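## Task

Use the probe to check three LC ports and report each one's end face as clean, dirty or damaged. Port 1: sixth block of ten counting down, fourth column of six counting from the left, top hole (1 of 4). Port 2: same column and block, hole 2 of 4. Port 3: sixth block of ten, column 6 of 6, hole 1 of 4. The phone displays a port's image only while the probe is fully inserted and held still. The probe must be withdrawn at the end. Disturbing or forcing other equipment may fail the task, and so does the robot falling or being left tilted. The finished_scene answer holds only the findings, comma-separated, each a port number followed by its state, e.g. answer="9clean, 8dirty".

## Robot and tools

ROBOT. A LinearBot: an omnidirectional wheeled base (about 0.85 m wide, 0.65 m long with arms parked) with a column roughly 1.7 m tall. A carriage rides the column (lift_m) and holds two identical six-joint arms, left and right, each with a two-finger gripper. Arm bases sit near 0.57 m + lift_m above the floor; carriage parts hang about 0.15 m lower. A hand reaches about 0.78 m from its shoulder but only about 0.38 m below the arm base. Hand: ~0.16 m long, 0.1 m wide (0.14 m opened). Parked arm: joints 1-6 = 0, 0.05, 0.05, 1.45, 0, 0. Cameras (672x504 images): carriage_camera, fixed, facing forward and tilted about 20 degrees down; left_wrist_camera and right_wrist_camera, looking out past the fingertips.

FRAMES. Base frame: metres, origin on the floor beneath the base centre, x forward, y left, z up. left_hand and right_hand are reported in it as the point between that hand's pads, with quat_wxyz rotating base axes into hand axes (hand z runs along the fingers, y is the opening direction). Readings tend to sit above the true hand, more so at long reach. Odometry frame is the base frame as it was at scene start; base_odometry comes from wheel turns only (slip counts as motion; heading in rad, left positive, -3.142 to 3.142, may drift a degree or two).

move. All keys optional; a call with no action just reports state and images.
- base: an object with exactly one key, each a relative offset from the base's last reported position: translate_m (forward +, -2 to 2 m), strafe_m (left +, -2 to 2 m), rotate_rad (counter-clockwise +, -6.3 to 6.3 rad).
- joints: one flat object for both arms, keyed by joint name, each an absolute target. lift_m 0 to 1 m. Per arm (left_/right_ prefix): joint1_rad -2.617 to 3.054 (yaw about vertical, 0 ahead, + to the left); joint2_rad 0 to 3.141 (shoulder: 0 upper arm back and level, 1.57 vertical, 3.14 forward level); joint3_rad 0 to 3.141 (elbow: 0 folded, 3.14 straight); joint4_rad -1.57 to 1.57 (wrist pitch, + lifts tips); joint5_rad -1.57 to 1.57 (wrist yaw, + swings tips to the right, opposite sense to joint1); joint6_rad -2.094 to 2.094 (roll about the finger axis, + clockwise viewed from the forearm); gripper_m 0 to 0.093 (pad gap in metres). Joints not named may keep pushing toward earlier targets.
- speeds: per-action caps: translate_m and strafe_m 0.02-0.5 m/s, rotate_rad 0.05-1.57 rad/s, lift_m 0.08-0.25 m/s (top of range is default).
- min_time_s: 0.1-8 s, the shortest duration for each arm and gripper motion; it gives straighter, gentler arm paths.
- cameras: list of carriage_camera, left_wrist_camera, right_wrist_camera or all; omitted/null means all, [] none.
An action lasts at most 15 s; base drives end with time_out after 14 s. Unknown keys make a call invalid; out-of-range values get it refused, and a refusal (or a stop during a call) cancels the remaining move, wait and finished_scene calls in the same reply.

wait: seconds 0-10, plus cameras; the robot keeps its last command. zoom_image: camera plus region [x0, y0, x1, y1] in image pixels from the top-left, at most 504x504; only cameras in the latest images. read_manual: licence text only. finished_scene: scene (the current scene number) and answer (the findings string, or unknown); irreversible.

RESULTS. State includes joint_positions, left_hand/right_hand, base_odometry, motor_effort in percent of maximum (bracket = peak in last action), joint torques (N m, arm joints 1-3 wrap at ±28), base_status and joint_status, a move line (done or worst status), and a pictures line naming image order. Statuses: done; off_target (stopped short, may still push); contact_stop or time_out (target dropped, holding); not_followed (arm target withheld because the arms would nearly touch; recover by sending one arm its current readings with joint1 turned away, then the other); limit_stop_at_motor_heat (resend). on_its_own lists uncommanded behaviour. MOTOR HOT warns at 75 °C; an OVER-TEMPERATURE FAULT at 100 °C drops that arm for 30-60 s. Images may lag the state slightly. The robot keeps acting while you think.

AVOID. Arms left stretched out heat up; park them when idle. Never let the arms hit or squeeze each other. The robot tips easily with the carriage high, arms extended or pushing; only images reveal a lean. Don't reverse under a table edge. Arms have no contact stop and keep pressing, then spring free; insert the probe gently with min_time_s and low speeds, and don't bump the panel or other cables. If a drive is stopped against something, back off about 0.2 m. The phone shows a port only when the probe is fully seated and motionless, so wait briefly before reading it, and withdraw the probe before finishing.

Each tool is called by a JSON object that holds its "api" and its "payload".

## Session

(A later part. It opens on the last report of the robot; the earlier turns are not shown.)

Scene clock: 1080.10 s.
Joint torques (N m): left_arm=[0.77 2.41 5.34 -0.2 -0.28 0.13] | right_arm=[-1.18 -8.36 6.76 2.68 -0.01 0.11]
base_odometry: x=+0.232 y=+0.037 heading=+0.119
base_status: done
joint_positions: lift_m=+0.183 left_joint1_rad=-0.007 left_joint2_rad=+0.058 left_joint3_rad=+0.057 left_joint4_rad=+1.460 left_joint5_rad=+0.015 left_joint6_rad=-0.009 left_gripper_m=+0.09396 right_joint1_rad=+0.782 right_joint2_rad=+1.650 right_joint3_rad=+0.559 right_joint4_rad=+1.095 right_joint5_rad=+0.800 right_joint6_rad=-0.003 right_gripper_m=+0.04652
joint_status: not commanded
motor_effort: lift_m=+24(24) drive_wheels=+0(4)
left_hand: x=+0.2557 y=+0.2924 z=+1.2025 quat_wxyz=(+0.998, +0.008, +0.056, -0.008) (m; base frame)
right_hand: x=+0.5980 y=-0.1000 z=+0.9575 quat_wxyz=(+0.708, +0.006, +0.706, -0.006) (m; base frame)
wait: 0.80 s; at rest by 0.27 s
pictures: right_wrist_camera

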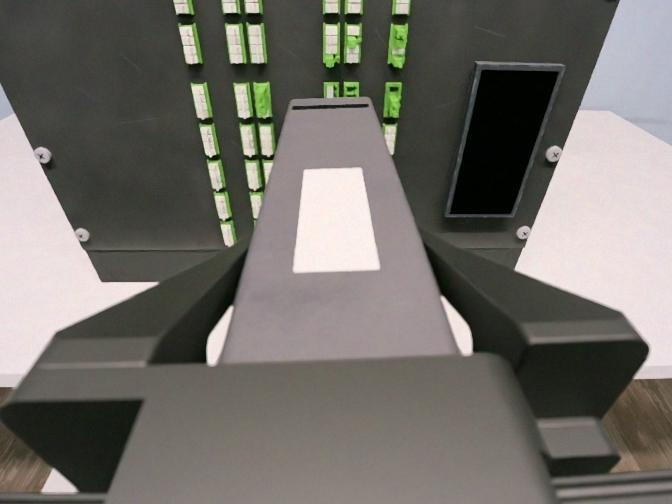

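{"api": "move", "payload": {"joints": {"lift_m":0.1822}, "cameras": []}}

{"api": "move", "payload": {"joints": {"lift_m":0.1814}, "cameras": ["right_wrist_camera"]}}

{"api": "zoom_image", "payload": {"camera": "right_wrist_camera", "region": [318, 74, 348, 100]}}

Scene clock: 1116.03 s.
Joint torques (N m): left_arm=[0.79 2.43 5.6 -0.17 -0.26 0.14] | right_arm=[-1.21 -8.46 6.78 2.66 -0.05 0.11]
move: done
base_odometry: x=+0.232 y=+0.037 heading=+0.119
base_status: not commanded
joint_positions: lift_m=+0.183 left_joint1_rad=-0.007 left_joint2_rad=+0.057 left_joint3_rad=+0.055 left_joint4_rad=+1.460 left_joint5_rad=+0.015 left_joint6_rad=-0.009 left_gripper_m=+0.09396 right_joint1_rad=+0.782 right_joint2_rad=+1.650 right_joint3_rad=+0.559 right_joint4_rad=+1.096 right_joint5_rad=+0.800 right_joint6_rad=-0.003 right_gripper_m=+0.04652
joint_status: all done
motor_effort: lift_m=+24(24) drive_wheels=+0(0)
left_hand: x=+0.2557 y=+0.2925 z=+1.2014 quat_wxyz=(+0.998, +0.007, +0.056, -0.008) (m; base frame)
right_hand: x=+0.5980 y=-0.1000 z=+0.9570 quat_wxyz=(+0.708, +0.006, +0.706, -0.006) (m; base frame)
pictures: none
No camera images: "cameras" was empty.

Scene clock: 1116.33 s.
Joint torques (N m): left_arm=[0.76 2.73 5.65 -0.2 -0.29 0.15] | right_arm=[-1.35 -8.47 6.69 2.64 -0.01 0.1]
move: done
base_odometry: x=+0.232 y=+0.037 heading=+0.119
base_status: not commanded
joint_positions: lift_m=+0.182 left_joint1_rad=-0.007 left_joint2_rad=+0.056 left_joint3_rad=+0.054 left_joint4_rad=+1.460 left_joint5_rad=+0.015 left_joint6_rad=-0.009 left_gripper_m=+0.09396 right_joint1_rad=+0.782 right_joint2_rad=+1.650 right_joint3_rad=+0.559 right_joint4_rad=+1.098 right_joint5_rad=+0.800 right_joint6_rad=-0.003 right_gripper_m=+0.04652
joint_status: all done
motor_effort: lift_m=+23(24) drive_wheels=+0(0)
left_hand: x=+0.2558 y=+0.2925 z=+1.2003 quat_wxyz=(+0.998, +0.007, +0.056, -0.008) (m; base frame)
right_hand: x=+0.5980 y=-0.1000 z=+0.9565 quat_wxyz=(+0.709, +0.007, +0.705, -0.005) (m; base frame)
pictures: right_wrist_camera

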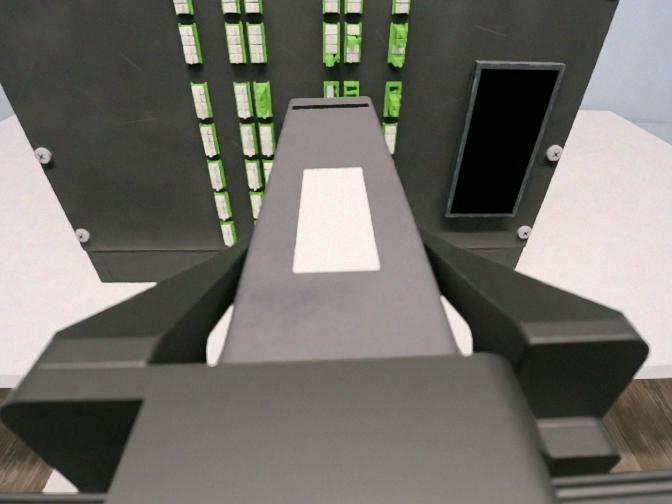

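Scaled by 16.800.

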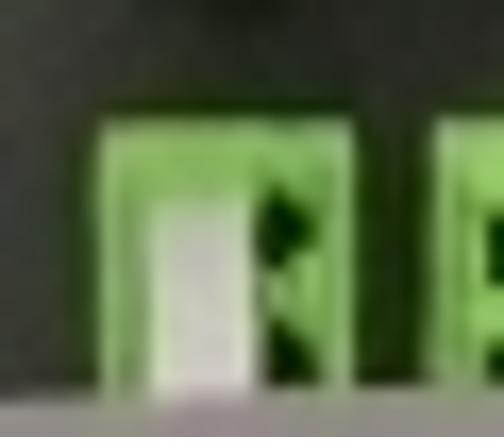

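{"api": "move", "payload": {"joints": {"lift_m":0.183,"right_joint1_rad":0.772,"right_joint5_rad":0.778}, "cameras": []}}

{"api": "move", "payload": {"base": {"translate_m":0.004}, "speeds": {"translate_m":0.02}, "cameras": ["right_wrist_camera"]}}

{"api": "zoom_image", "payload": {"camera": "right_wrist_camera", "region": [318, 74, 348, 100]}}

Scene clock: 1131.30 s.
Joint torques (N m): left_arm=[0.79 2.66 5.6 -0.21 -0.27 0.15] | right_arm=[-1.31 -8.29 6.76 2.68 -0.12 0.1]
move: done
base_odometry: x=+0.232 y=+0.037 heading=+0.119
base_status: not commanded
joint_positions: lift_m=+0.183 left_joint1_rad=-0.007 left_joint2_rad=+0.056 left_joint3_rad=+0.054 left_joint4_rad=+1.460 left_joint5_rad=+0.015 left_joint6_rad=-0.009 left_gripper_m=+0.09396 right_joint1_rad=+0.782 right_joint2_rad=+1.650 right_joint3_rad=+0.559 right_joint4_rad=+1.098 right_joint5_rad=+0.800 right_joint6_rad=-0.003 right_gripper_m=+0.04652
joint_status: all done
motor_effort: lift_m=+37(39) drive_wheels=+0(0)
left_hand: x=+0.2558 y=+0.2926 z=+1.2009 quat_wxyz=(+0.998, +0.007, +0.056, -0.008) (m; base frame)
right_hand: x=+0.5980 y=-0.1000 z=+0.9572 quat_wxyz=(+0.709, +0.007, +0.705, -0.005) (m; base frame)
pictures: none
No camera images: "cameras" was empty.

Scene clock: 1131.87 s.
Joint torques (N m): left_arm=[0.76 2.65 5.7 -0.21 -0.27 0.14] | right_arm=[-2.63 -8.29 7.13 2.62 -0.24 0.1]
move: done
base_odometry: x=+0.235 y=+0.037 heading=+0.119
base_status: done
joint_positions: lift_m=+0.183 left_joint1_rad=-0.007 left_joint2_rad=+0.056 left_joint3_rad=+0.054 left_joint4_rad=+1.460 left_joint5_rad=+0.015 left_joint6_rad=-0.009 left_gripper_m=+0.09396 right_joint1_rad=+0.794 right_joint2_rad=+1.650 right_joint3_rad=+0.556 right_joint4_rad=+1.100 right_joint5_rad=+0.815 right_joint6_rad=-0.003 right_gripper_m=+0.04652
joint_status: not commanded
motor_effort: lift_m=+37(37) drive_wheels=+1(8)
left_hand: x=+0.2558 y=+0.2926 z=+1.2009 quat_wxyz=(+0.998, +0.007, +0.056, -0.008) (m; base frame)
right_hand: x=+0.5953 y=-0.0987 z=+0.9566 quat_wxyz=(+0.709, +0.008, +0.706, -0.007) (m; base frame)
pictures: right_wrist_camera

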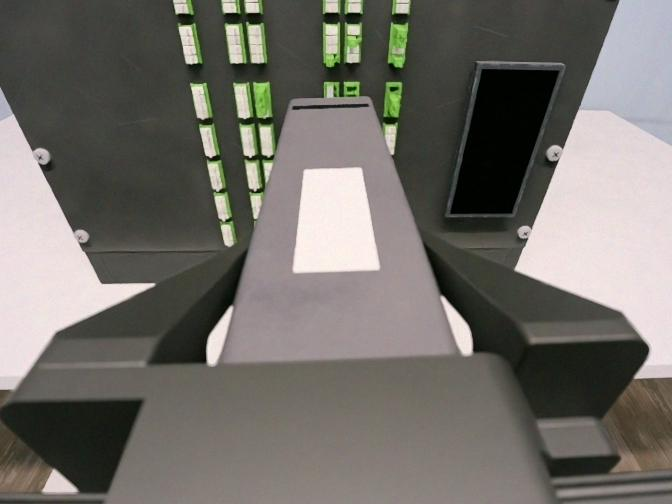

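Scaled by 16.800.

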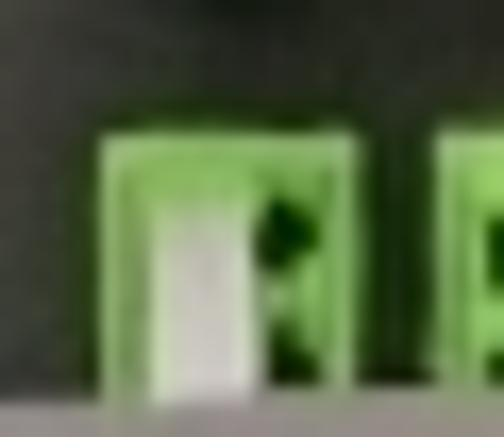

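{"api": "move", "payload": {"base": {"translate_m":-0.008}, "speeds": {"translate_m":0.02}, "cameras": ["right_wrist_camera"]}}

{"api": "zoom_image", "payload": {"camera": "right_wrist_camera", "region": [318, 74, 348, 100]}}

{"api": "move", "payload": {"joints": {"lift_m":0.182}, "cameras": []}}

{"api": "wait", "payload": {"seconds": 0.8, "cameras": ["right_wrist_camera"]}}

{"api": "zoom_image", "payload": {"camera": "right_wrist_camera", "region": [318, 74, 348, 100]}}

Scene clock: 1155.67 s.
Joint torques (N m): left_arm=[0.77 2.56 5.61 -0.17 -0.26 0.16] | right_arm=[0.49 -8.42 7.01 2.67 0.18 0.1]
move: done
base_odometry: x=+0.228 y=+0.037 heading=+0.120
base_status: done
joint_positions: lift_m=+0.183 left_joint1_rad=-0.007 left_joint2_rad=+0.056 left_joint3_rad=+0.054 left_joint4_rad=+1.459 left_joint5_rad=+0.015 left_joint6_rad=-0.009 left_gripper_m=+0.09396 right_joint1_rad=+0.765 right_joint2_rad=+1.650 right_joint3_rad=+0.556 right_joint4_rad=+1.100 right_joint5_rad=+0.768 right_joint6_rad=-0.003 right_gripper_m=+0.04652
joint_status: not commanded
motor_effort: lift_m=+36(37) drive_wheels=-2(5)
left_hand: x=+0.2561 y=+0.2926 z=+1.2009 quat_wxyz=(+0.998, +0.007, +0.057, -0.008) (m; base frame)
right_hand: x=+0.6011 y=-0.1016 z=+0.9567 quat_wxyz=(+0.709, +0.002, +0.705, -0.001) (m; base frame)
pictures: right_wrist_camera

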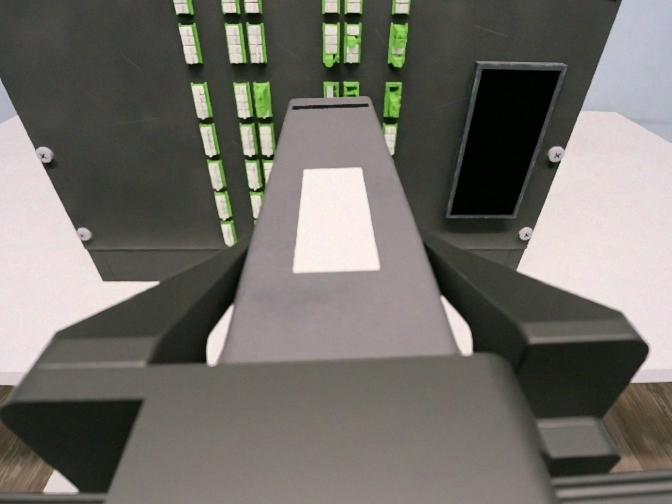

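Scaled by 16.800.

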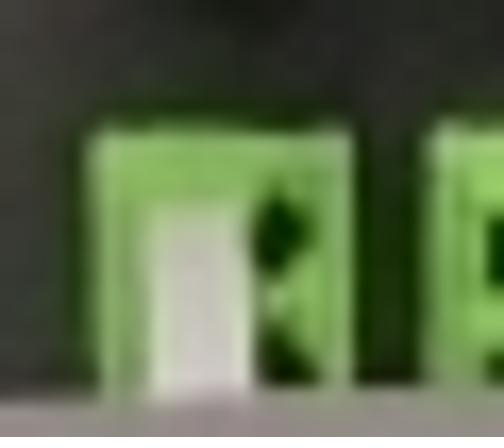

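Scene clock: 1155.97 s.
Joint torques (N m): left_arm=[0.77 2.47 5.64 -0.19 -0.25 0.15] | right_arm=[0.4 -8.27 7.01 2.65 0.17 0.1]
move: done
base_odometry: x=+0.228 y=+0.037 heading=+0.120
base_status: not commanded
joint_positions: lift_m=+0.182 left_joint1_rad=-0.007 left_joint2_rad=+0.056 left_joint3_rad=+0.054 left_joint4_rad=+1.458 left_joint5_rad=+0.015 left_joint6_rad=-0.009 left_gripper_m=+0.09396 right_joint1_rad=+0.765 right_joint2_rad=+1.650 right_joint3_rad=+0.556 right_joint4_rad=+1.101 right_joint5_rad=+0.768 right_joint6_rad=-0.003 right_gripper_m=+0.04652
joint_status: all done
motor_effort: lift_m=+27(27) drive_wheels=-2(2)
left_hand: x=+0.2562 y=+0.2926 z=+1.2006 quat_wxyz=(+0.998, +0.007, +0.057, -0.008) (m; base frame)
right_hand: x=+0.6011 y=-0.1016 z=+0.9565 quat_wxyz=(+0.709, +0.002, +0.705, -0.001) (m; base frame)
pictures: none
No camera images: "cameras" was empty.

Scene clock: 1156.77 s.
Joint torques (N m): left_arm=[0.76 2.66 5.67 -0.18 -0.27 0.15] | right_arm=[0.34 -8.38 7.01 2.65 0.16 0.11]
base_odometry: x=+0.228 y=+0.037 heading=+0.120
base_status: not commanded
joint_positions: lift_m=+0.182 left_joint1_rad=-0.007 left_joint2_rad=+0.056 left_joint3_rad=+0.054 left_joint4_rad=+1.458 left_joint5_rad=+0.015 left_joint6_rad=-0.009 left_gripper_m=+0.09396 right_joint1_rad=+0.765 right_joint2_rad=+1.650 right_joint3_rad=+0.556 right_joint4_rad=+1.101 right_joint5_rad=+0.768 right_joint6_rad=-0.003 right_gripper_m=+0.04652
joint_status: all done
motor_effort: lift_m=+26(27) drive_wheels=-2(2)
left_hand: x=+0.2562 y=+0.2926 z=+1.2006 quat_wxyz=(+0.998, +0.007, +0.057, -0.008) (m; base frame)
right_hand: x=+0.6011 y=-0.1016 z=+0.9565 quat_wxyz=(+0.709, +0.002, +0.705, -0.001) (m; base frame)
wait: 0.80 s; at rest by 0.27 s
pictures: right_wrist_camera

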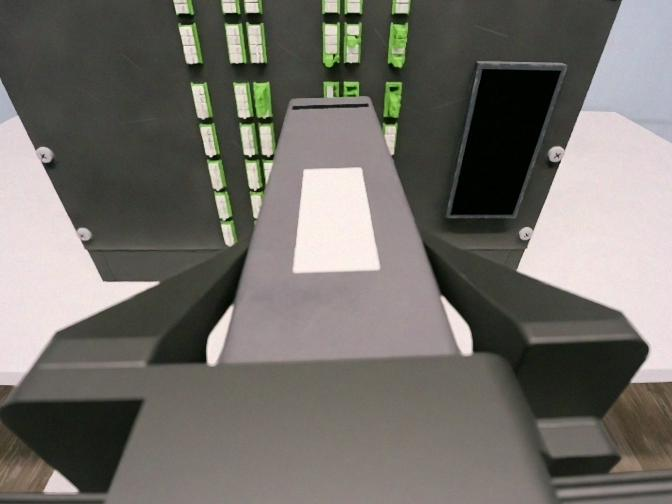

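Scaled by 16.800.

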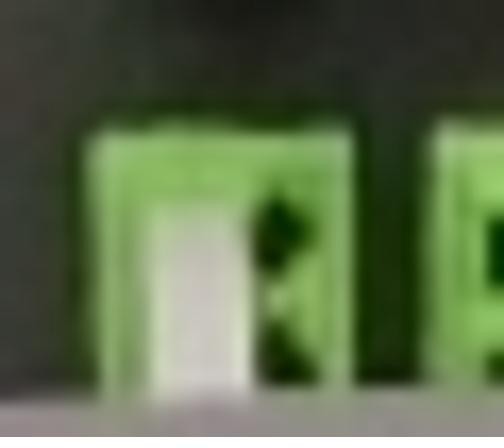

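{"api": "move", "payload": {"base": {"translate_m":-0.04}, "speeds": {"translate_m":0.03}, "joints": {"lift_m":0.1844}, "cameras": ["right_wrist_camera"]}}

{"api": "zoom_image", "payload": {"camera": "right_wrist_camera", "region": [300, 40, 380, 110]}}

Scene clock: 1170.33 s.
Joint torques (N m): left_arm=[0.68 2.67 5.68 -0.16 -0.28 0.16] | right_arm=[8.2 -9.77 0.87 3.54 0.99 0.06]
move: done
base_odometry: x=+0.188 y=+0.032 heading=+0.120
base_status: done
joint_positions: lift_m=+0.184 left_joint1_rad=-0.007 left_joint2_rad=+0.056 left_joint3_rad=+0.054 left_joint4_rad=+1.457 left_joint5_rad=+0.015 left_joint6_rad=-0.009 left_gripper_m=+0.09396 right_joint1_rad=+0.684 right_joint2_rad=+1.660 right_joint3_rad=+0.635 right_joint4_rad=+1.028 right_joint5_rad=+0.684 right_joint6_rad=+0.003 right_gripper_m=+0.04651
joint_status: all done
motor_effort: lift_m=+37(40) drive_wheels=-15(20)
left_hand: x=+0.2566 y=+0.2926 z=+1.2021 quat_wxyz=(+0.998, +0.007, +0.058, -0.008) (m; base frame)
right_hand: x=+0.6279 y=-0.1081 z=+0.9689 quat_wxyz=(+0.708, +0.001, +0.706, +0.002) (m; base frame)
pictures: right_wrist_camera

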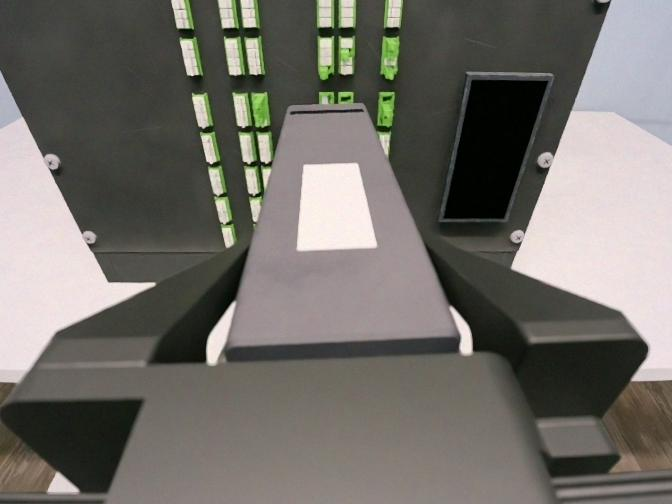

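Scaled by 6.300.

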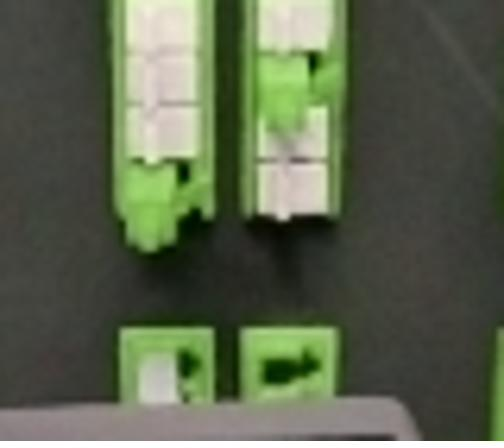

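{"api": "move", "payload": {"base": {"translate_m":0.036}, "speeds": {"translate_m":0.05}}}

{"api": "zoom_image", "payload": {"camera": "right_wrist_camera", "region": [300, 40, 380, 110]}}

Scene clock: 1177.63 s.
Joint torques (N m): left_arm=[0.73 2.67 5.61 -0.19 -0.28 0.15] | right_arm=[-1.5 -8.17 6.45 2.51 -0.19 0.06]
move: done
MOTOR HOT: joint 4 (wrist pitch) of the right arm reports 76 °C; the controller stops that arm at 100 °C. To cool a motor, set the load down, stop pushing, or move to a pose that needs little force.
base_odometry: x=+0.224 y=+0.036 heading=+0.120
base_status: done
joint_positions: lift_m=+0.184 left_joint1_rad=-0.007 left_joint2_rad=+0.056 left_joint3_rad=+0.054 left_joint4_rad=+1.457 left_joint5_rad=+0.014 left_joint6_rad=-0.009 left_gripper_m=+0.09396 right_joint1_rad=+0.783 right_joint2_rad=+1.647 right_joint3_rad=+0.564 right_joint4_rad=+1.108 right_joint5_rad=+0.813 right_joint6_rad=+0.003 right_gripper_m=+0.04651
joint_status: not commanded
on_its_own: right_joint4_rad moved +0.080 to your old target +1.143
motor_effort: lift_m=+36(38) drive_wheels=+2(11)
left_hand: x=+0.2566 y=+0.2926 z=+1.2021 quat_wxyz=(+0.998, +0.007, +0.058, -0.008) (m; base frame)
right_hand: x=+0.5982 y=-0.1016 z=+0.9631 quat_wxyz=(+0.713, +0.018, +0.701, -0.004) (m; base frame)
pictures: carriage_camera, left_wrist_camera, right_wrist_camera

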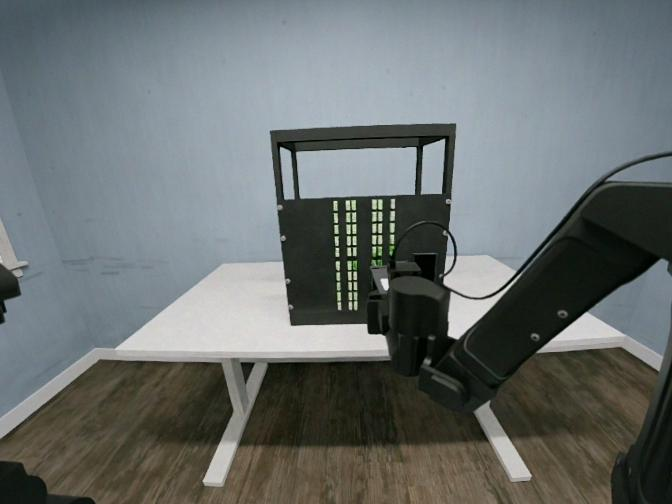

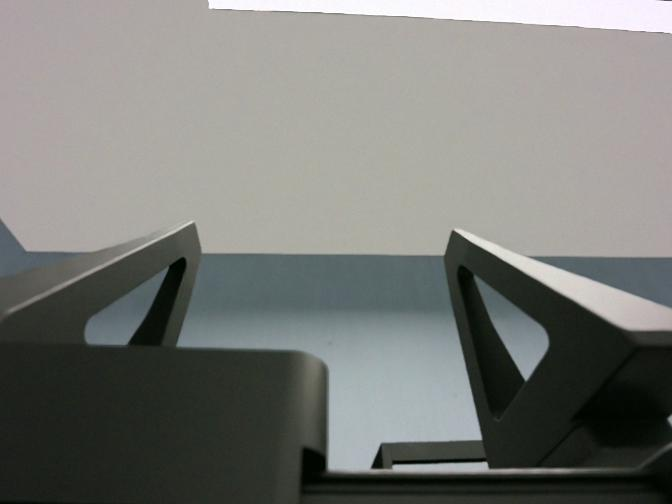

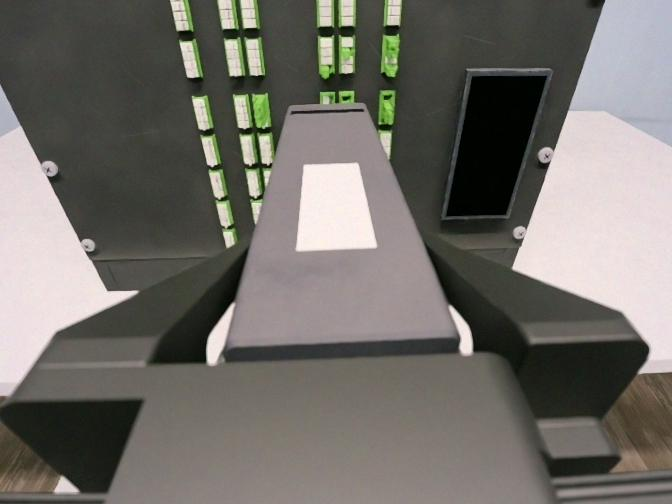

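Scaled by 6.300.

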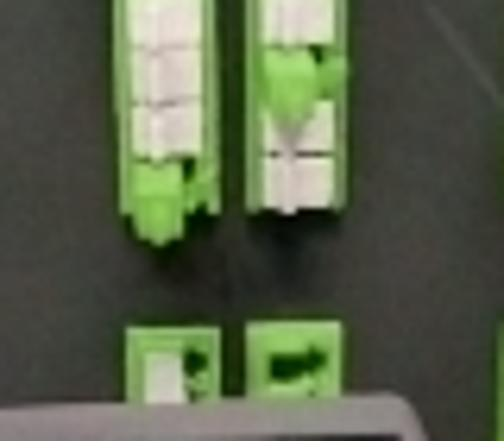

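{"api": "move", "payload": {"joints": {"left_joint1_rad":-0.334,"left_joint2_rad":2.376,"left_joint3_rad":1.5,"left_joint4_rad":1.481,"left_joint5_rad":0.734}, "min_time_s": 5, "cameras": ["left_wrist_camera","right_wrist_camera"]}}

{"api": "zoom_image", "payload": {"camera": "left_wrist_camera", "region": [290, 180, 490, 310]}}

{"api": "zoom_image", "payload": {"camera": "left_wrist_camera", "region": [310, 215, 370, 275]}}

Scene clock: 1201.13 s.
Joint torques (N m): left_arm=[-0.53 -10.36 10.02 1.61 -0.1 0.12] | right_arm=[-1.5 -8.14 6.41 2.5 -0.27 0.05]
move: done
MOTOR HOT: cleared for the motors of the right arm.
base_odometry: x=+0.224 y=+0.036 heading=+0.120
base_status: not commanded
joint_positions: lift_m=+0.184 left_joint1_rad=-0.327 left_joint2_rad=+2.364 left_joint3_rad=+1.466 left_joint4_rad=+1.458 left_joint5_rad=+0.719 left_joint6_rad=-0.009 left_gripper_m=+0.09396 right_joint1_rad=+0.784 right_joint2_rad=+1.647 right_joint3_rad=+0.564 right_joint4_rad=+1.109 right_joint5_rad=+0.814 right_joint6_rad=+0.003 right_gripper_m=+0.04651
joint_status: all done
motor_effort: lift_m=+36(38) drive_wheels=+3(3)
left_hand: x=+0.7396 y=+0.0017 z=+1.0226 quat_wxyz=(+0.779, +0.376, +0.399, -0.305) (m; base frame)
right_hand: x=+0.5981 y=-0.1014 z=+0.9633 quat_wxyz=(+0.713, +0.018, +0.701, -0.003) (m; base frame)
pictures: left_wrist_camera, right_wrist_camera

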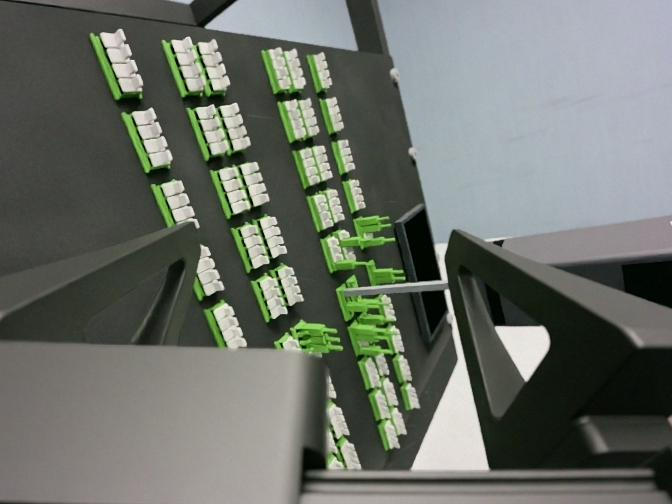

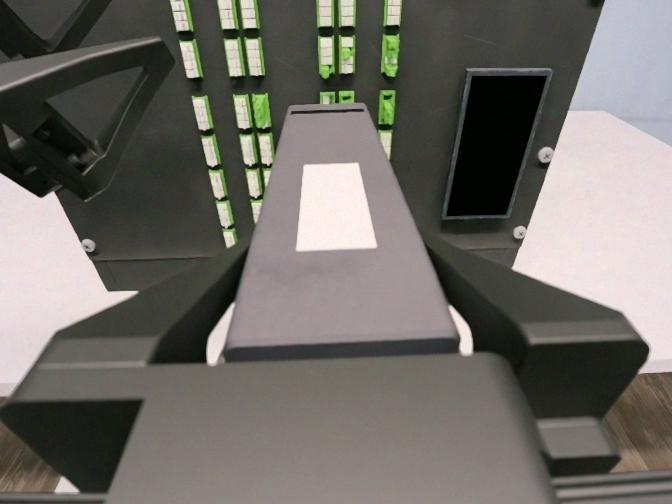

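Scaled by 2.520.

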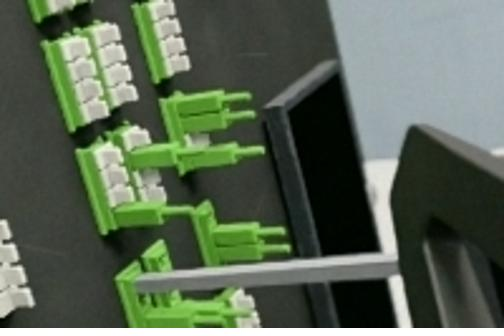

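Scaled by 8.400.

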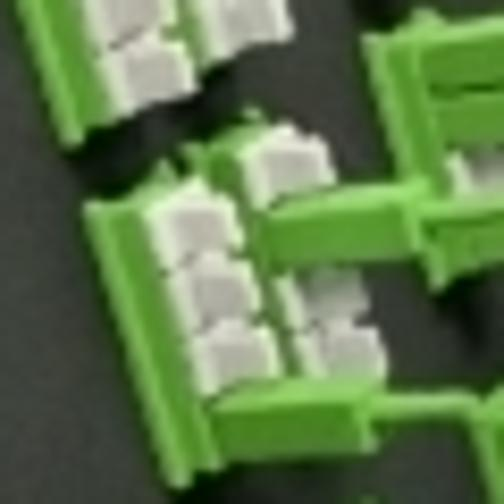

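{"api": "zoom_image", "payload": {"camera": "left_wrist_camera", "region": [330, 265, 380, 315]}}

{"api": "zoom_image", "payload": {"camera": "left_wrist_camera", "region": [330, 200, 510, 340]}}

Scaled by 10.080.

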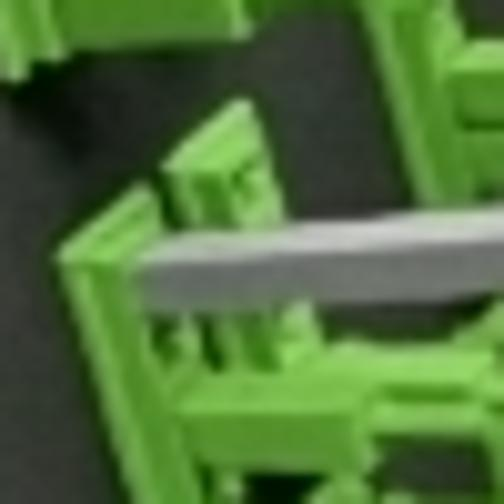

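Scaled by 2.800.

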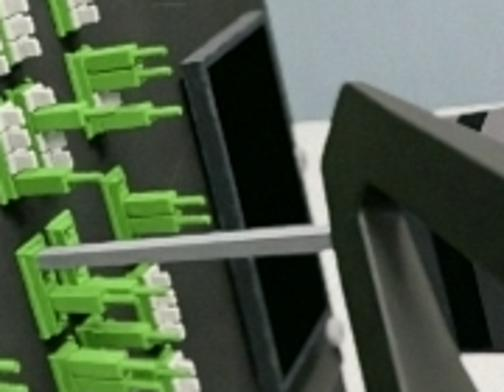

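{"api": "wait", "payload": {"seconds": 3, "cameras": ["right_wrist_camera"]}}

{"api": "zoom_image", "payload": {"camera": "right_wrist_camera", "region": [300, 80, 400, 120]}}

Scene clock: 1232.30 s.
Joint torques (N m): left_arm=[-0.54 -10.32 10.04 1.62 -0.13 0.13] | right_arm=[-1.5 -8.14 6.39 2.5 -0.28 0.04]
base_odometry: x=+0.224 y=+0.036 heading=+0.120
base_status: not commanded
joint_positions: lift_m=+0.184 left_joint1_rad=-0.327 left_joint2_rad=+2.364 left_joint3_rad=+1.466 left_joint4_rad=+1.458 left_joint5_rad=+0.719 left_joint6_rad=-0.009 left_gripper_m=+0.09396 right_joint1_rad=+0.784 right_joint2_rad=+1.647 right_joint3_rad=+0.564 right_joint4_rad=+1.109 right_joint5_rad=+0.814 right_joint6_rad=+0.003 right_gripper_m=+0.04651
joint_status: all done
motor_effort: lift_m=+37(38) drive_wheels=+3(3)
left_hand: x=+0.7396 y=+0.0017 z=+1.0225 quat_wxyz=(+0.779, +0.376, +0.399, -0.305) (m; base frame)
right_hand: x=+0.5981 y=-0.1014 z=+0.9633 quat_wxyz=(+0.713, +0.018, +0.701, -0.003) (m; base frame)
wait: 3.00 s; at rest from the start
pictures: right_wrist_camera

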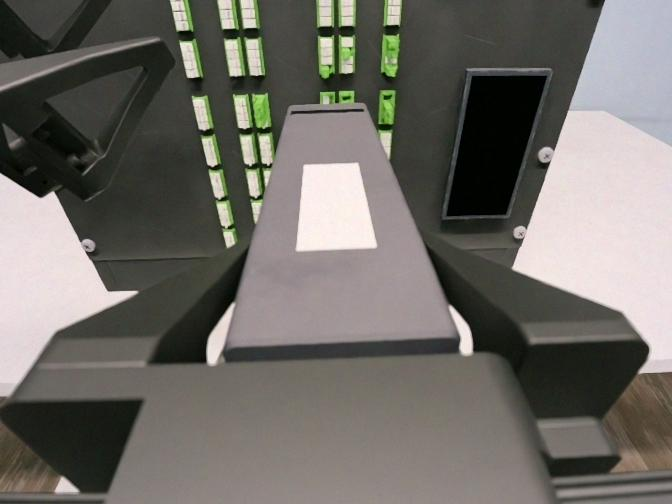

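Scaled by 5.040.

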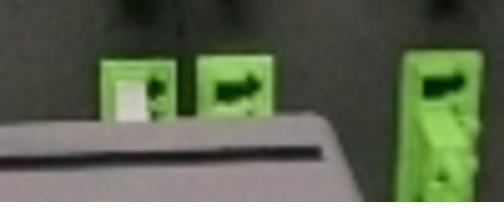

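{"api": "move", "payload": {"joints": {"right_joint1_rad":0.784,"right_joint4_rad":1.165,"right_joint5_rad":0.815}, "cameras": []}}

{"api": "move", "payload": {"base": {"translate_m":-0.004}, "speeds": {"translate_m":0.02}, "cameras": []}}

{"api": "wait", "payload": {"seconds": 0.8, "cameras": ["right_wrist_camera","left_wrist_camera"]}}

{"api": "zoom_image", "payload": {"camera": "right_wrist_camera", "region": [310, 80, 350, 120]}}

{"api": "zoom_image", "payload": {"camera": "left_wrist_camera", "region": [330, 265, 380, 315]}}

Scene clock: 1275.27 s.
Joint torques (N m): left_arm=[-0.58 -10.28 10.04 1.61 -0.14 0.13] | right_arm=[-0.61 -8.13 6.38 2.7 0.03 0.06]
move: off_target
base_odometry: x=+0.224 y=+0.036 heading=+0.120
base_status: not commanded
joint_positions: lift_m=+0.184 left_joint1_rad=-0.327 left_joint2_rad=+2.364 left_joint3_rad=+1.466 left_joint4_rad=+1.458 left_joint5_rad=+0.719 left_joint6_rad=-0.009 left_gripper_m=+0.09396 right_joint1_rad=+0.787 right_joint2_rad=+1.647 right_joint3_rad=+0.564 right_joint4_rad=+1.112 right_joint5_rad=+0.820 right_joint6_rad=+0.003 right_gripper_m=+0.04651
joint_status: right_joint4_rad off_target (ended at +1.112, target +1.165); the others done
motor_effort: lift_m=+36(38) drive_wheels=+3(3)
left_hand: x=+0.7396 y=+0.0017 z=+1.0225 quat_wxyz=(+0.779, +0.376, +0.399, -0.305) (m; base frame)
right_hand: x=+0.5975 y=-0.1015 z=+0.9638 quat_wxyz=(+0.714, +0.020, +0.700, -0.004) (m; base frame)
pictures: none
No camera images: "cameras" was empty.

Scene clock: 1275.83 s.
Joint torques (N m): left_arm=[-0.57 -10.3 9.95 1.59 -0.15 0.13] | right_arm=[0.49 -8.16 6.34 2.75 0.25 0.04]
move: done
base_odometry: x=+0.220 y=+0.036 heading=+0.120
base_status: done
joint_positions: lift_m=+0.184 left_joint1_rad=-0.327 left_joint2_rad=+2.365 left_joint3_rad=+1.466 left_joint4_rad=+1.460 left_joint5_rad=+0.720 left_joint6_rad=-0.009 left_gripper_m=+0.09396 right_joint1_rad=+0.775 right_joint2_rad=+1.647 right_joint3_rad=+0.564 right_joint4_rad=+1.112 right_joint5_rad=+0.798 right_joint6_rad=+0.003 right_gripper_m=+0.04651
joint_status: not commanded
motor_effort: lift_m=+37(38) drive_wheels=-3(8)
left_hand: x=+0.7393 y=+0.0016 z=+1.0225 quat_wxyz=(+0.779, +0.376, +0.398, -0.305) (m; base frame)
right_hand: x=+0.5999 y=-0.1022 z=+0.9639 quat_wxyz=(+0.714, +0.016, +0.700, +0.000) (m; base frame)
pictures: none
No camera images: "cameras" was empty.

Scene clock: 1276.63 s.
Joint torques (N m): left_arm=[-0.57 -10.35 10.02 1.58 -0.15 0.12] | right_arm=[0.54 -8.17 6.43 2.73 0.24 0.05]
base_odometry: x=+0.220 y=+0.036 heading=+0.120
base_status: done
joint_positions: lift_m=+0.184 left_joint1_rad=-0.327 left_joint2_rad=+2.365 left_joint3_rad=+1.466 left_joint4_rad=+1.460 left_joint5_rad=+0.720 left_joint6_rad=-0.009 left_gripper_m=+0.09396 right_joint1_rad=+0.775 right_joint2_rad=+1.647 right_joint3_rad=+0.564 right_joint4_rad=+1.112 right_joint5_rad=+0.798 right_joint6_rad=+0.003 right_gripper_m=+0.04651
joint_status: not commanded
motor_effort: lift_m=+37(38) drive_wheels=-3(8)
left_hand: x=+0.7393 y=+0.0016 z=+1.0225 quat_wxyz=(+0.779, +0.376, +0.398, -0.305) (m; base frame)
right_hand: x=+0.5999 y=-0.1022 z=+0.9639 quat_wxyz=(+0.714, +0.016, +0.700, +0.000) (m; base frame)
wait: 0.80 s; at rest by 0.27 s
pictures: left_wrist_camera, right_wrist_camera

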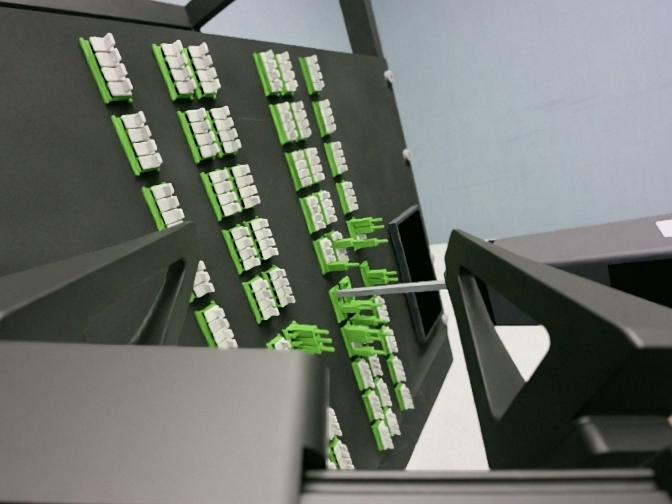

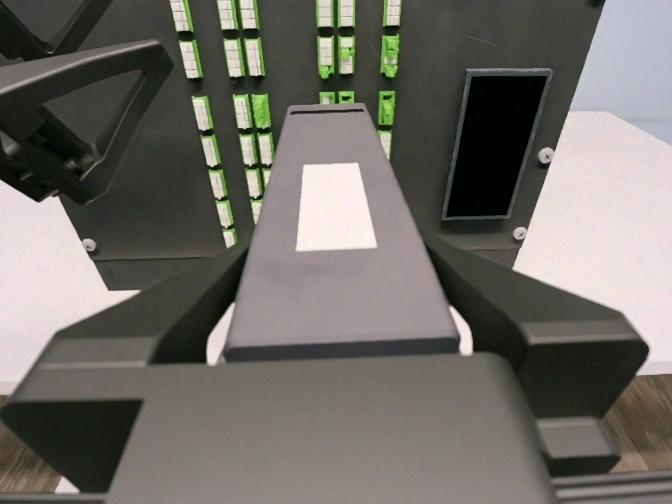

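Scaled by 12.600.

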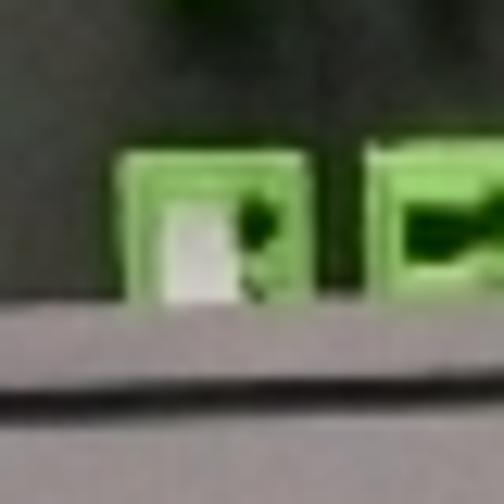

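Scaled by 10.080.

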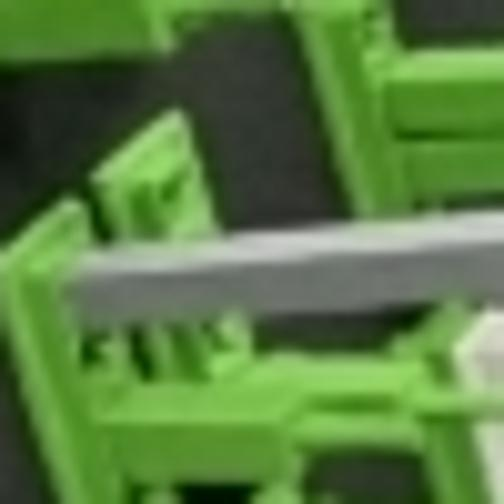

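{"api": "zoom_image", "payload": {"camera": "left_wrist_camera", "region": [472, 180, 672, 360]}}

{"api": "move", "payload": {"cameras": ["carriage_camera"]}}

{"api": "zoom_image", "payload": {"camera": "carriage_camera", "region": [340, 180, 500, 340]}}

Scaled by 2.520.

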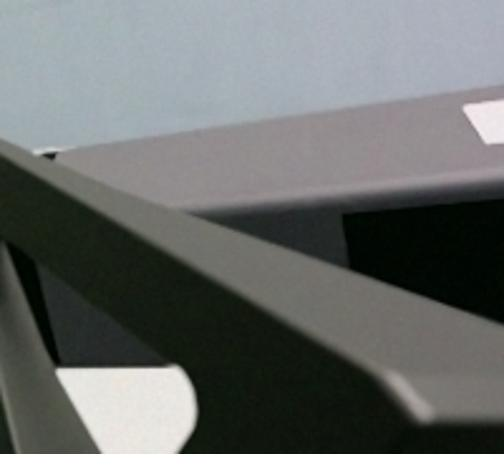

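Scene clock: 1291.70 s.
Joint torques (N m): left_arm=[-0.5 -10.44 10 1.6 -0.15 0.11] | right_arm=[0.49 -8.17 6.35 2.74 0.24 0.04]
base_odometry: x=+0.220 y=+0.036 heading=+0.120
base_status: done
joint_positions: lift_m=+0.184 left_joint1_rad=-0.327 left_joint2_rad=+2.365 left_joint3_rad=+1.466 left_joint4_rad=+1.460 left_joint5_rad=+0.720 left_joint6_rad=-0.009 left_gripper_m=+0.09396 right_joint1_rad=+0.775 right_joint2_rad=+1.647 right_joint3_rad=+0.564 right_joint4_rad=+1.112 right_joint5_rad=+0.798 right_joint6_rad=+0.003 right_gripper_m=+0.04651
joint_status: not commanded
motor_effort: lift_m=+38(38) drive_wheels=-3(8)
left_hand: x=+0.7393 y=+0.0016 z=+1.0225 quat_wxyz=(+0.779, +0.376, +0.398, -0.305) (m; base frame)
right_hand: x=+0.5999 y=-0.1022 z=+0.9639 quat_wxyz=(+0.714, +0.016, +0.700, +0.000) (m; base frame)
pictures: carriage_camera

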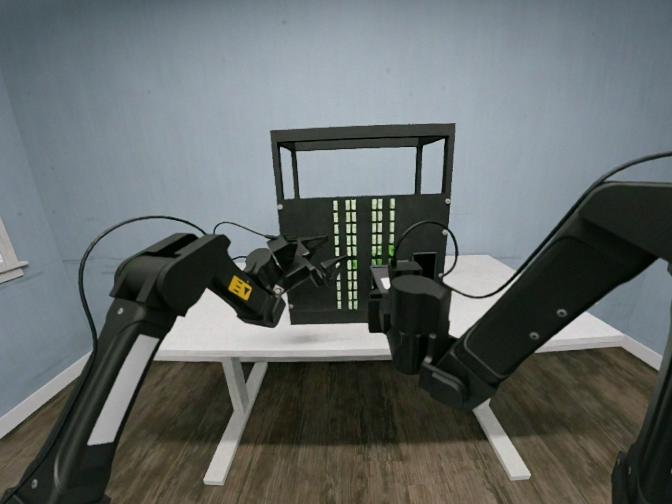

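Scaled by 3.150.

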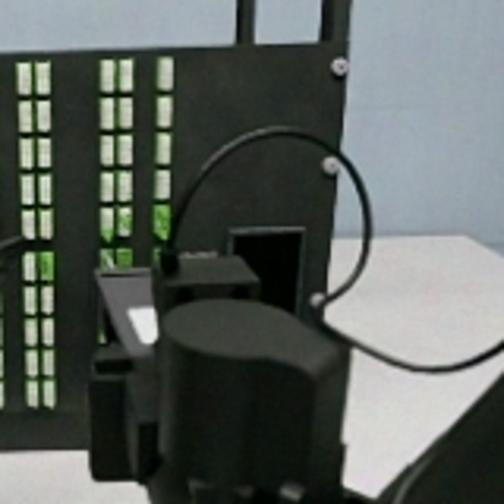

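{"api": "move", "payload": {"joints": {"right_joint6_rad":0.05}, "cameras": []}}

{"api": "move", "payload": {"joints": {"right_joint6_rad":-0.05}, "cameras": []}}

{"api": "move", "payload": {"joints": {"right_joint6_rad":0.0}, "cameras": ["right_wrist_camera","left_wrist_camera"]}}

{"api": "zoom_image", "payload": {"camera": "right_wrist_camera", "region": [310, 80, 350, 120]}}

Scene clock: 1321.07 s.
Joint torques (N m): left_arm=[-0.54 -10.43 9.99 1.59 -0.16 0.13] | right_arm=[0.54 -8.16 6.39 2.73 0.24 0.32]
move: off_target
base_odometry: x=+0.220 y=+0.036 heading=+0.120
base_status: not commanded
joint_positions: lift_m=+0.184 left_joint1_rad=-0.327 left_joint2_rad=+2.365 left_joint3_rad=+1.466 left_joint4_rad=+1.460 left_joint5_rad=+0.720 left_joint6_rad=-0.009 left_gripper_m=+0.09396 right_joint1_rad=+0.775 right_joint2_rad=+1.647 right_joint3_rad=+0.564 right_joint4_rad=+1.112 right_joint5_rad=+0.798 right_joint6_rad=+0.025 right_gripper_m=+0.04651
joint_status: right_joint6_rad off_target (ended at +0.025, target +0.050)
motor_effort: lift_m=+37(37) drive_wheels=-3(3)
left_hand: x=+0.7393 y=+0.0016 z=+1.0225 quat_wxyz=(+0.779, +0.376, +0.398, -0.305) (m; base frame)
right_hand: x=+0.5999 y=-0.1022 z=+0.9639 quat_wxyz=(+0.714, +0.024, +0.700, +0.008) (m; base frame)
pictures: none
No camera images: "cameras" was empty.

Scene clock: 1321.63 s.
Joint torques (N m): left_arm=[-0.5 -10.41 9.99 1.58 -0.14 0.13] | right_arm=[0.53 -8.18 6.41 2.72 0.24 -0.25]
move: off_target
base_odometry: x=+0.220 y=+0.036 heading=+0.120
base_status: not commanded
joint_positions: lift_m=+0.184 left_joint1_rad=-0.327 left_joint2_rad=+2.365 left_joint3_rad=+1.466 left_joint4_rad=+1.460 left_joint5_rad=+0.720 left_joint6_rad=-0.009 left_gripper_m=+0.09396 right_joint1_rad=+0.775 right_joint2_rad=+1.647 right_joint3_rad=+0.564 right_joint4_rad=+1.112 right_joint5_rad=+0.798 right_joint6_rad=-0.014 right_gripper_m=+0.04651
joint_status: right_joint6_rad off_target (ended at -0.014, target -0.050)
motor_effort: lift_m=+37(37) drive_wheels=-3(3)
left_hand: x=+0.7393 y=+0.0016 z=+1.0225 quat_wxyz=(+0.779, +0.376, +0.398, -0.305) (m; base frame)
right_hand: x=+0.5999 y=-0.1022 z=+0.9639 quat_wxyz=(+0.714, +0.010, +0.700, -0.006) (m; base frame)
pictures: none
No camera images: "cameras" was empty.

Scene clock: 1322.03 s.
Joint torques (N m): left_arm=[-0.54 -10.43 9.99 1.58 -0.14 0.11] | right_arm=[0.49 -8.18 6.42 2.73 0.23 0.15]
move: done
base_odometry: x=+0.220 y=+0.036 heading=+0.120
base_status: not commanded
joint_positions: lift_m=+0.184 left_joint1_rad=-0.327 left_joint2_rad=+2.365 left_joint3_rad=+1.466 left_joint4_rad=+1.460 left_joint5_rad=+0.720 left_joint6_rad=-0.009 left_gripper_m=+0.09396 right_joint1_rad=+0.775 right_joint2_rad=+1.647 right_joint3_rad=+0.564 right_joint4_rad=+1.112 right_joint5_rad=+0.798 right_joint6_rad=-0.005 right_gripper_m=+0.04651
joint_status: all done
motor_effort: lift_m=+37(37) drive_wheels=-3(3)
left_hand: x=+0.7393 y=+0.0016 z=+1.0225 quat_wxyz=(+0.779, +0.376, +0.398, -0.305) (m; base frame)
right_hand: x=+0.5999 y=-0.1022 z=+0.9639 quat_wxyz=(+0.714, +0.014, +0.700, -0.003) (m; base frame)
pictures: left_wrist_camera, right_wrist_camera

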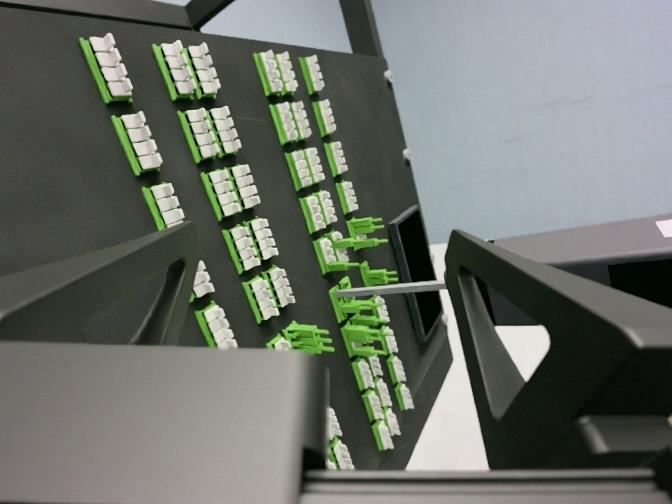

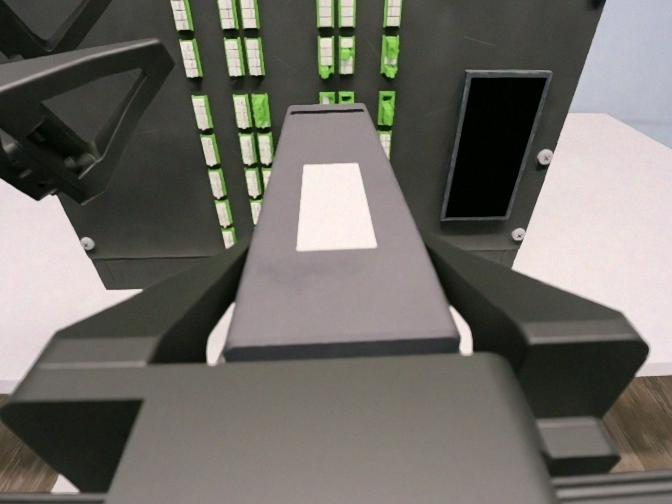

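Scaled by 12.600.

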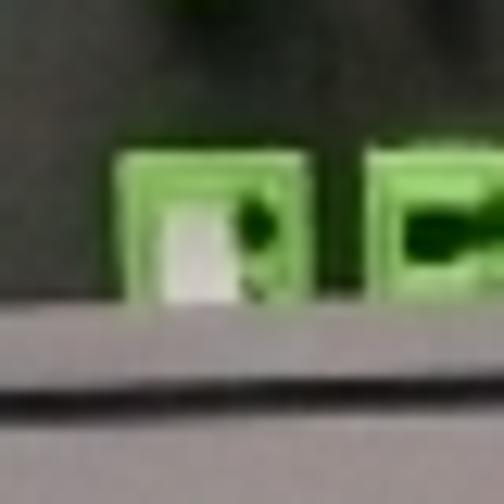

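{"api": "move", "payload": {"base": {"translate_m":0.008}, "speeds": {"translate_m":0.02}, "joints": {"right_joint5_rad":0.840,"right_joint6_rad":0.005}, "cameras": []}}

{"api": "wait", "payload": {"seconds": 0.8, "cameras": ["right_wrist_camera","left_wrist_camera"]}}

{"api": "zoom_image", "payload": {"camera": "right_wrist_camera", "region": [310, 80, 350, 120]}}

{"api": "zoom_image", "payload": {"camera": "left_wrist_camera", "region": [320, 260, 460, 320]}}

Scene clock: 1341.43 s.
Joint torques (N m): left_arm=[-0.59 -10.35 10.06 1.58 -0.19 0.11] | right_arm=[-2.47 -8.14 6.27 2.67 0.05 0.12]
move: done
base_odometry: x=+0.228 y=+0.036 heading=+0.120
base_status: done
joint_positions: lift_m=+0.184 left_joint1_rad=-0.327 left_joint2_rad=+2.366 left_joint3_rad=+1.466 left_joint4_rad=+1.462 left_joint5_rad=+0.720 left_joint6_rad=-0.009 left_gripper_m=+0.09396 right_joint1_rad=+0.804 right_joint2_rad=+1.647 right_joint3_rad=+0.564 right_joint4_rad=+1.113 right_joint5_rad=+0.846 right_joint6_rad=+0.000 right_gripper_m=+0.04651
joint_status: all done
motor_effort: lift_m=+37(37) drive_wheels=+2(6)
left_hand: x=+0.7390 y=+0.0015 z=+1.0225 quat_wxyz=(+0.780, +0.376, +0.397, -0.305) (m; base frame)
right_hand: x=+0.5940 y=-0.0996 z=+0.9640 quat_wxyz=(+0.714, +0.023, +0.700, -0.007) (m; base frame)
pictures: none
No camera images: "cameras" was empty.

Scene clock: 1342.23 s.
Joint torques (N m): left_arm=[-0.49 -10.48 9.95 1.56 -0.15 0.12] | right_arm=[-2.26 -8.14 6.35 2.67 0.03 0.12]
base_odometry: x=+0.228 y=+0.036 heading=+0.120
base_status: done
joint_positions: lift_m=+0.184 left_joint1_rad=-0.327 left_joint2_rad=+2.366 left_joint3_rad=+1.466 left_joint4_rad=+1.462 left_joint5_rad=+0.720 left_joint6_rad=-0.009 left_gripper_m=+0.09396 right_joint1_rad=+0.804 right_joint2_rad=+1.647 right_joint3_rad=+0.564 right_joint4_rad=+1.113 right_joint5_rad=+0.846 right_joint6_rad=+0.000 right_gripper_m=+0.04651
joint_status: all done
motor_effort: lift_m=+37(37) drive_wheels=+2(6)
left_hand: x=+0.7390 y=+0.0015 z=+1.0225 quat_wxyz=(+0.780, +0.376, +0.397, -0.305) (m; base frame)
right_hand: x=+0.5940 y=-0.0996 z=+0.9640 quat_wxyz=(+0.714, +0.023, +0.700, -0.007) (m; base frame)
wait: 0.80 s; at rest by 0.27 s
pictures: left_wrist_camera, right_wrist_camera

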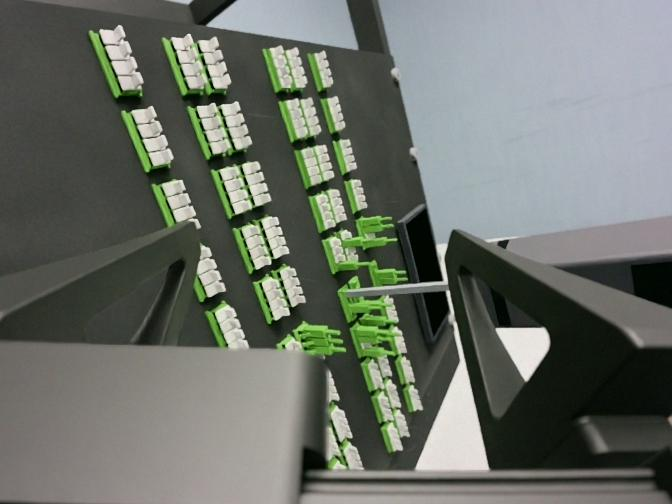

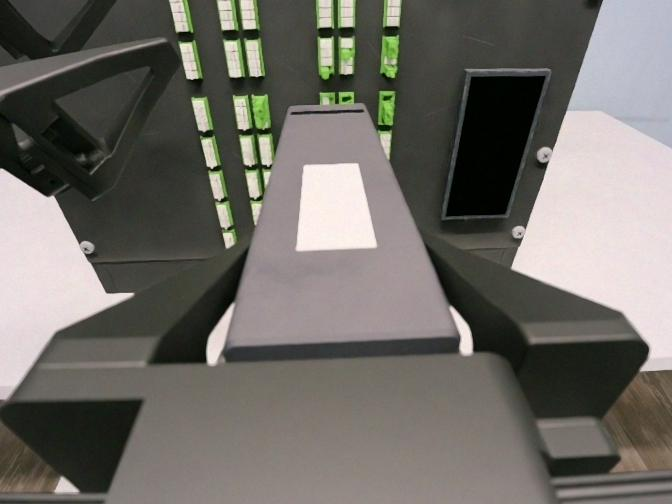

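Scaled by 12.600.

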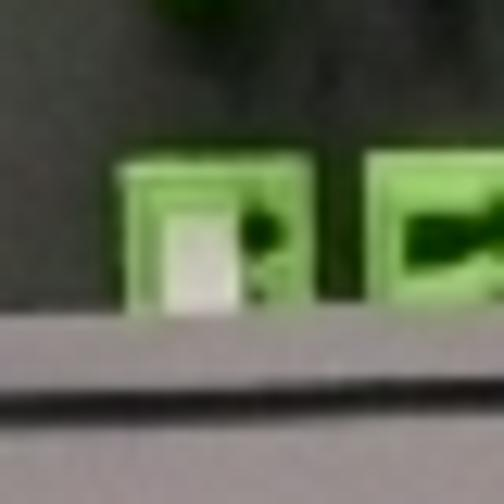

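Scaled by 3.600.

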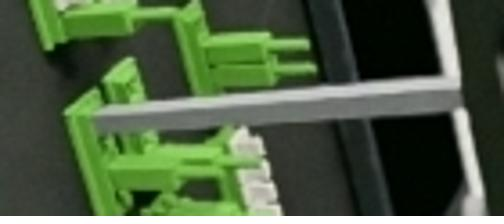

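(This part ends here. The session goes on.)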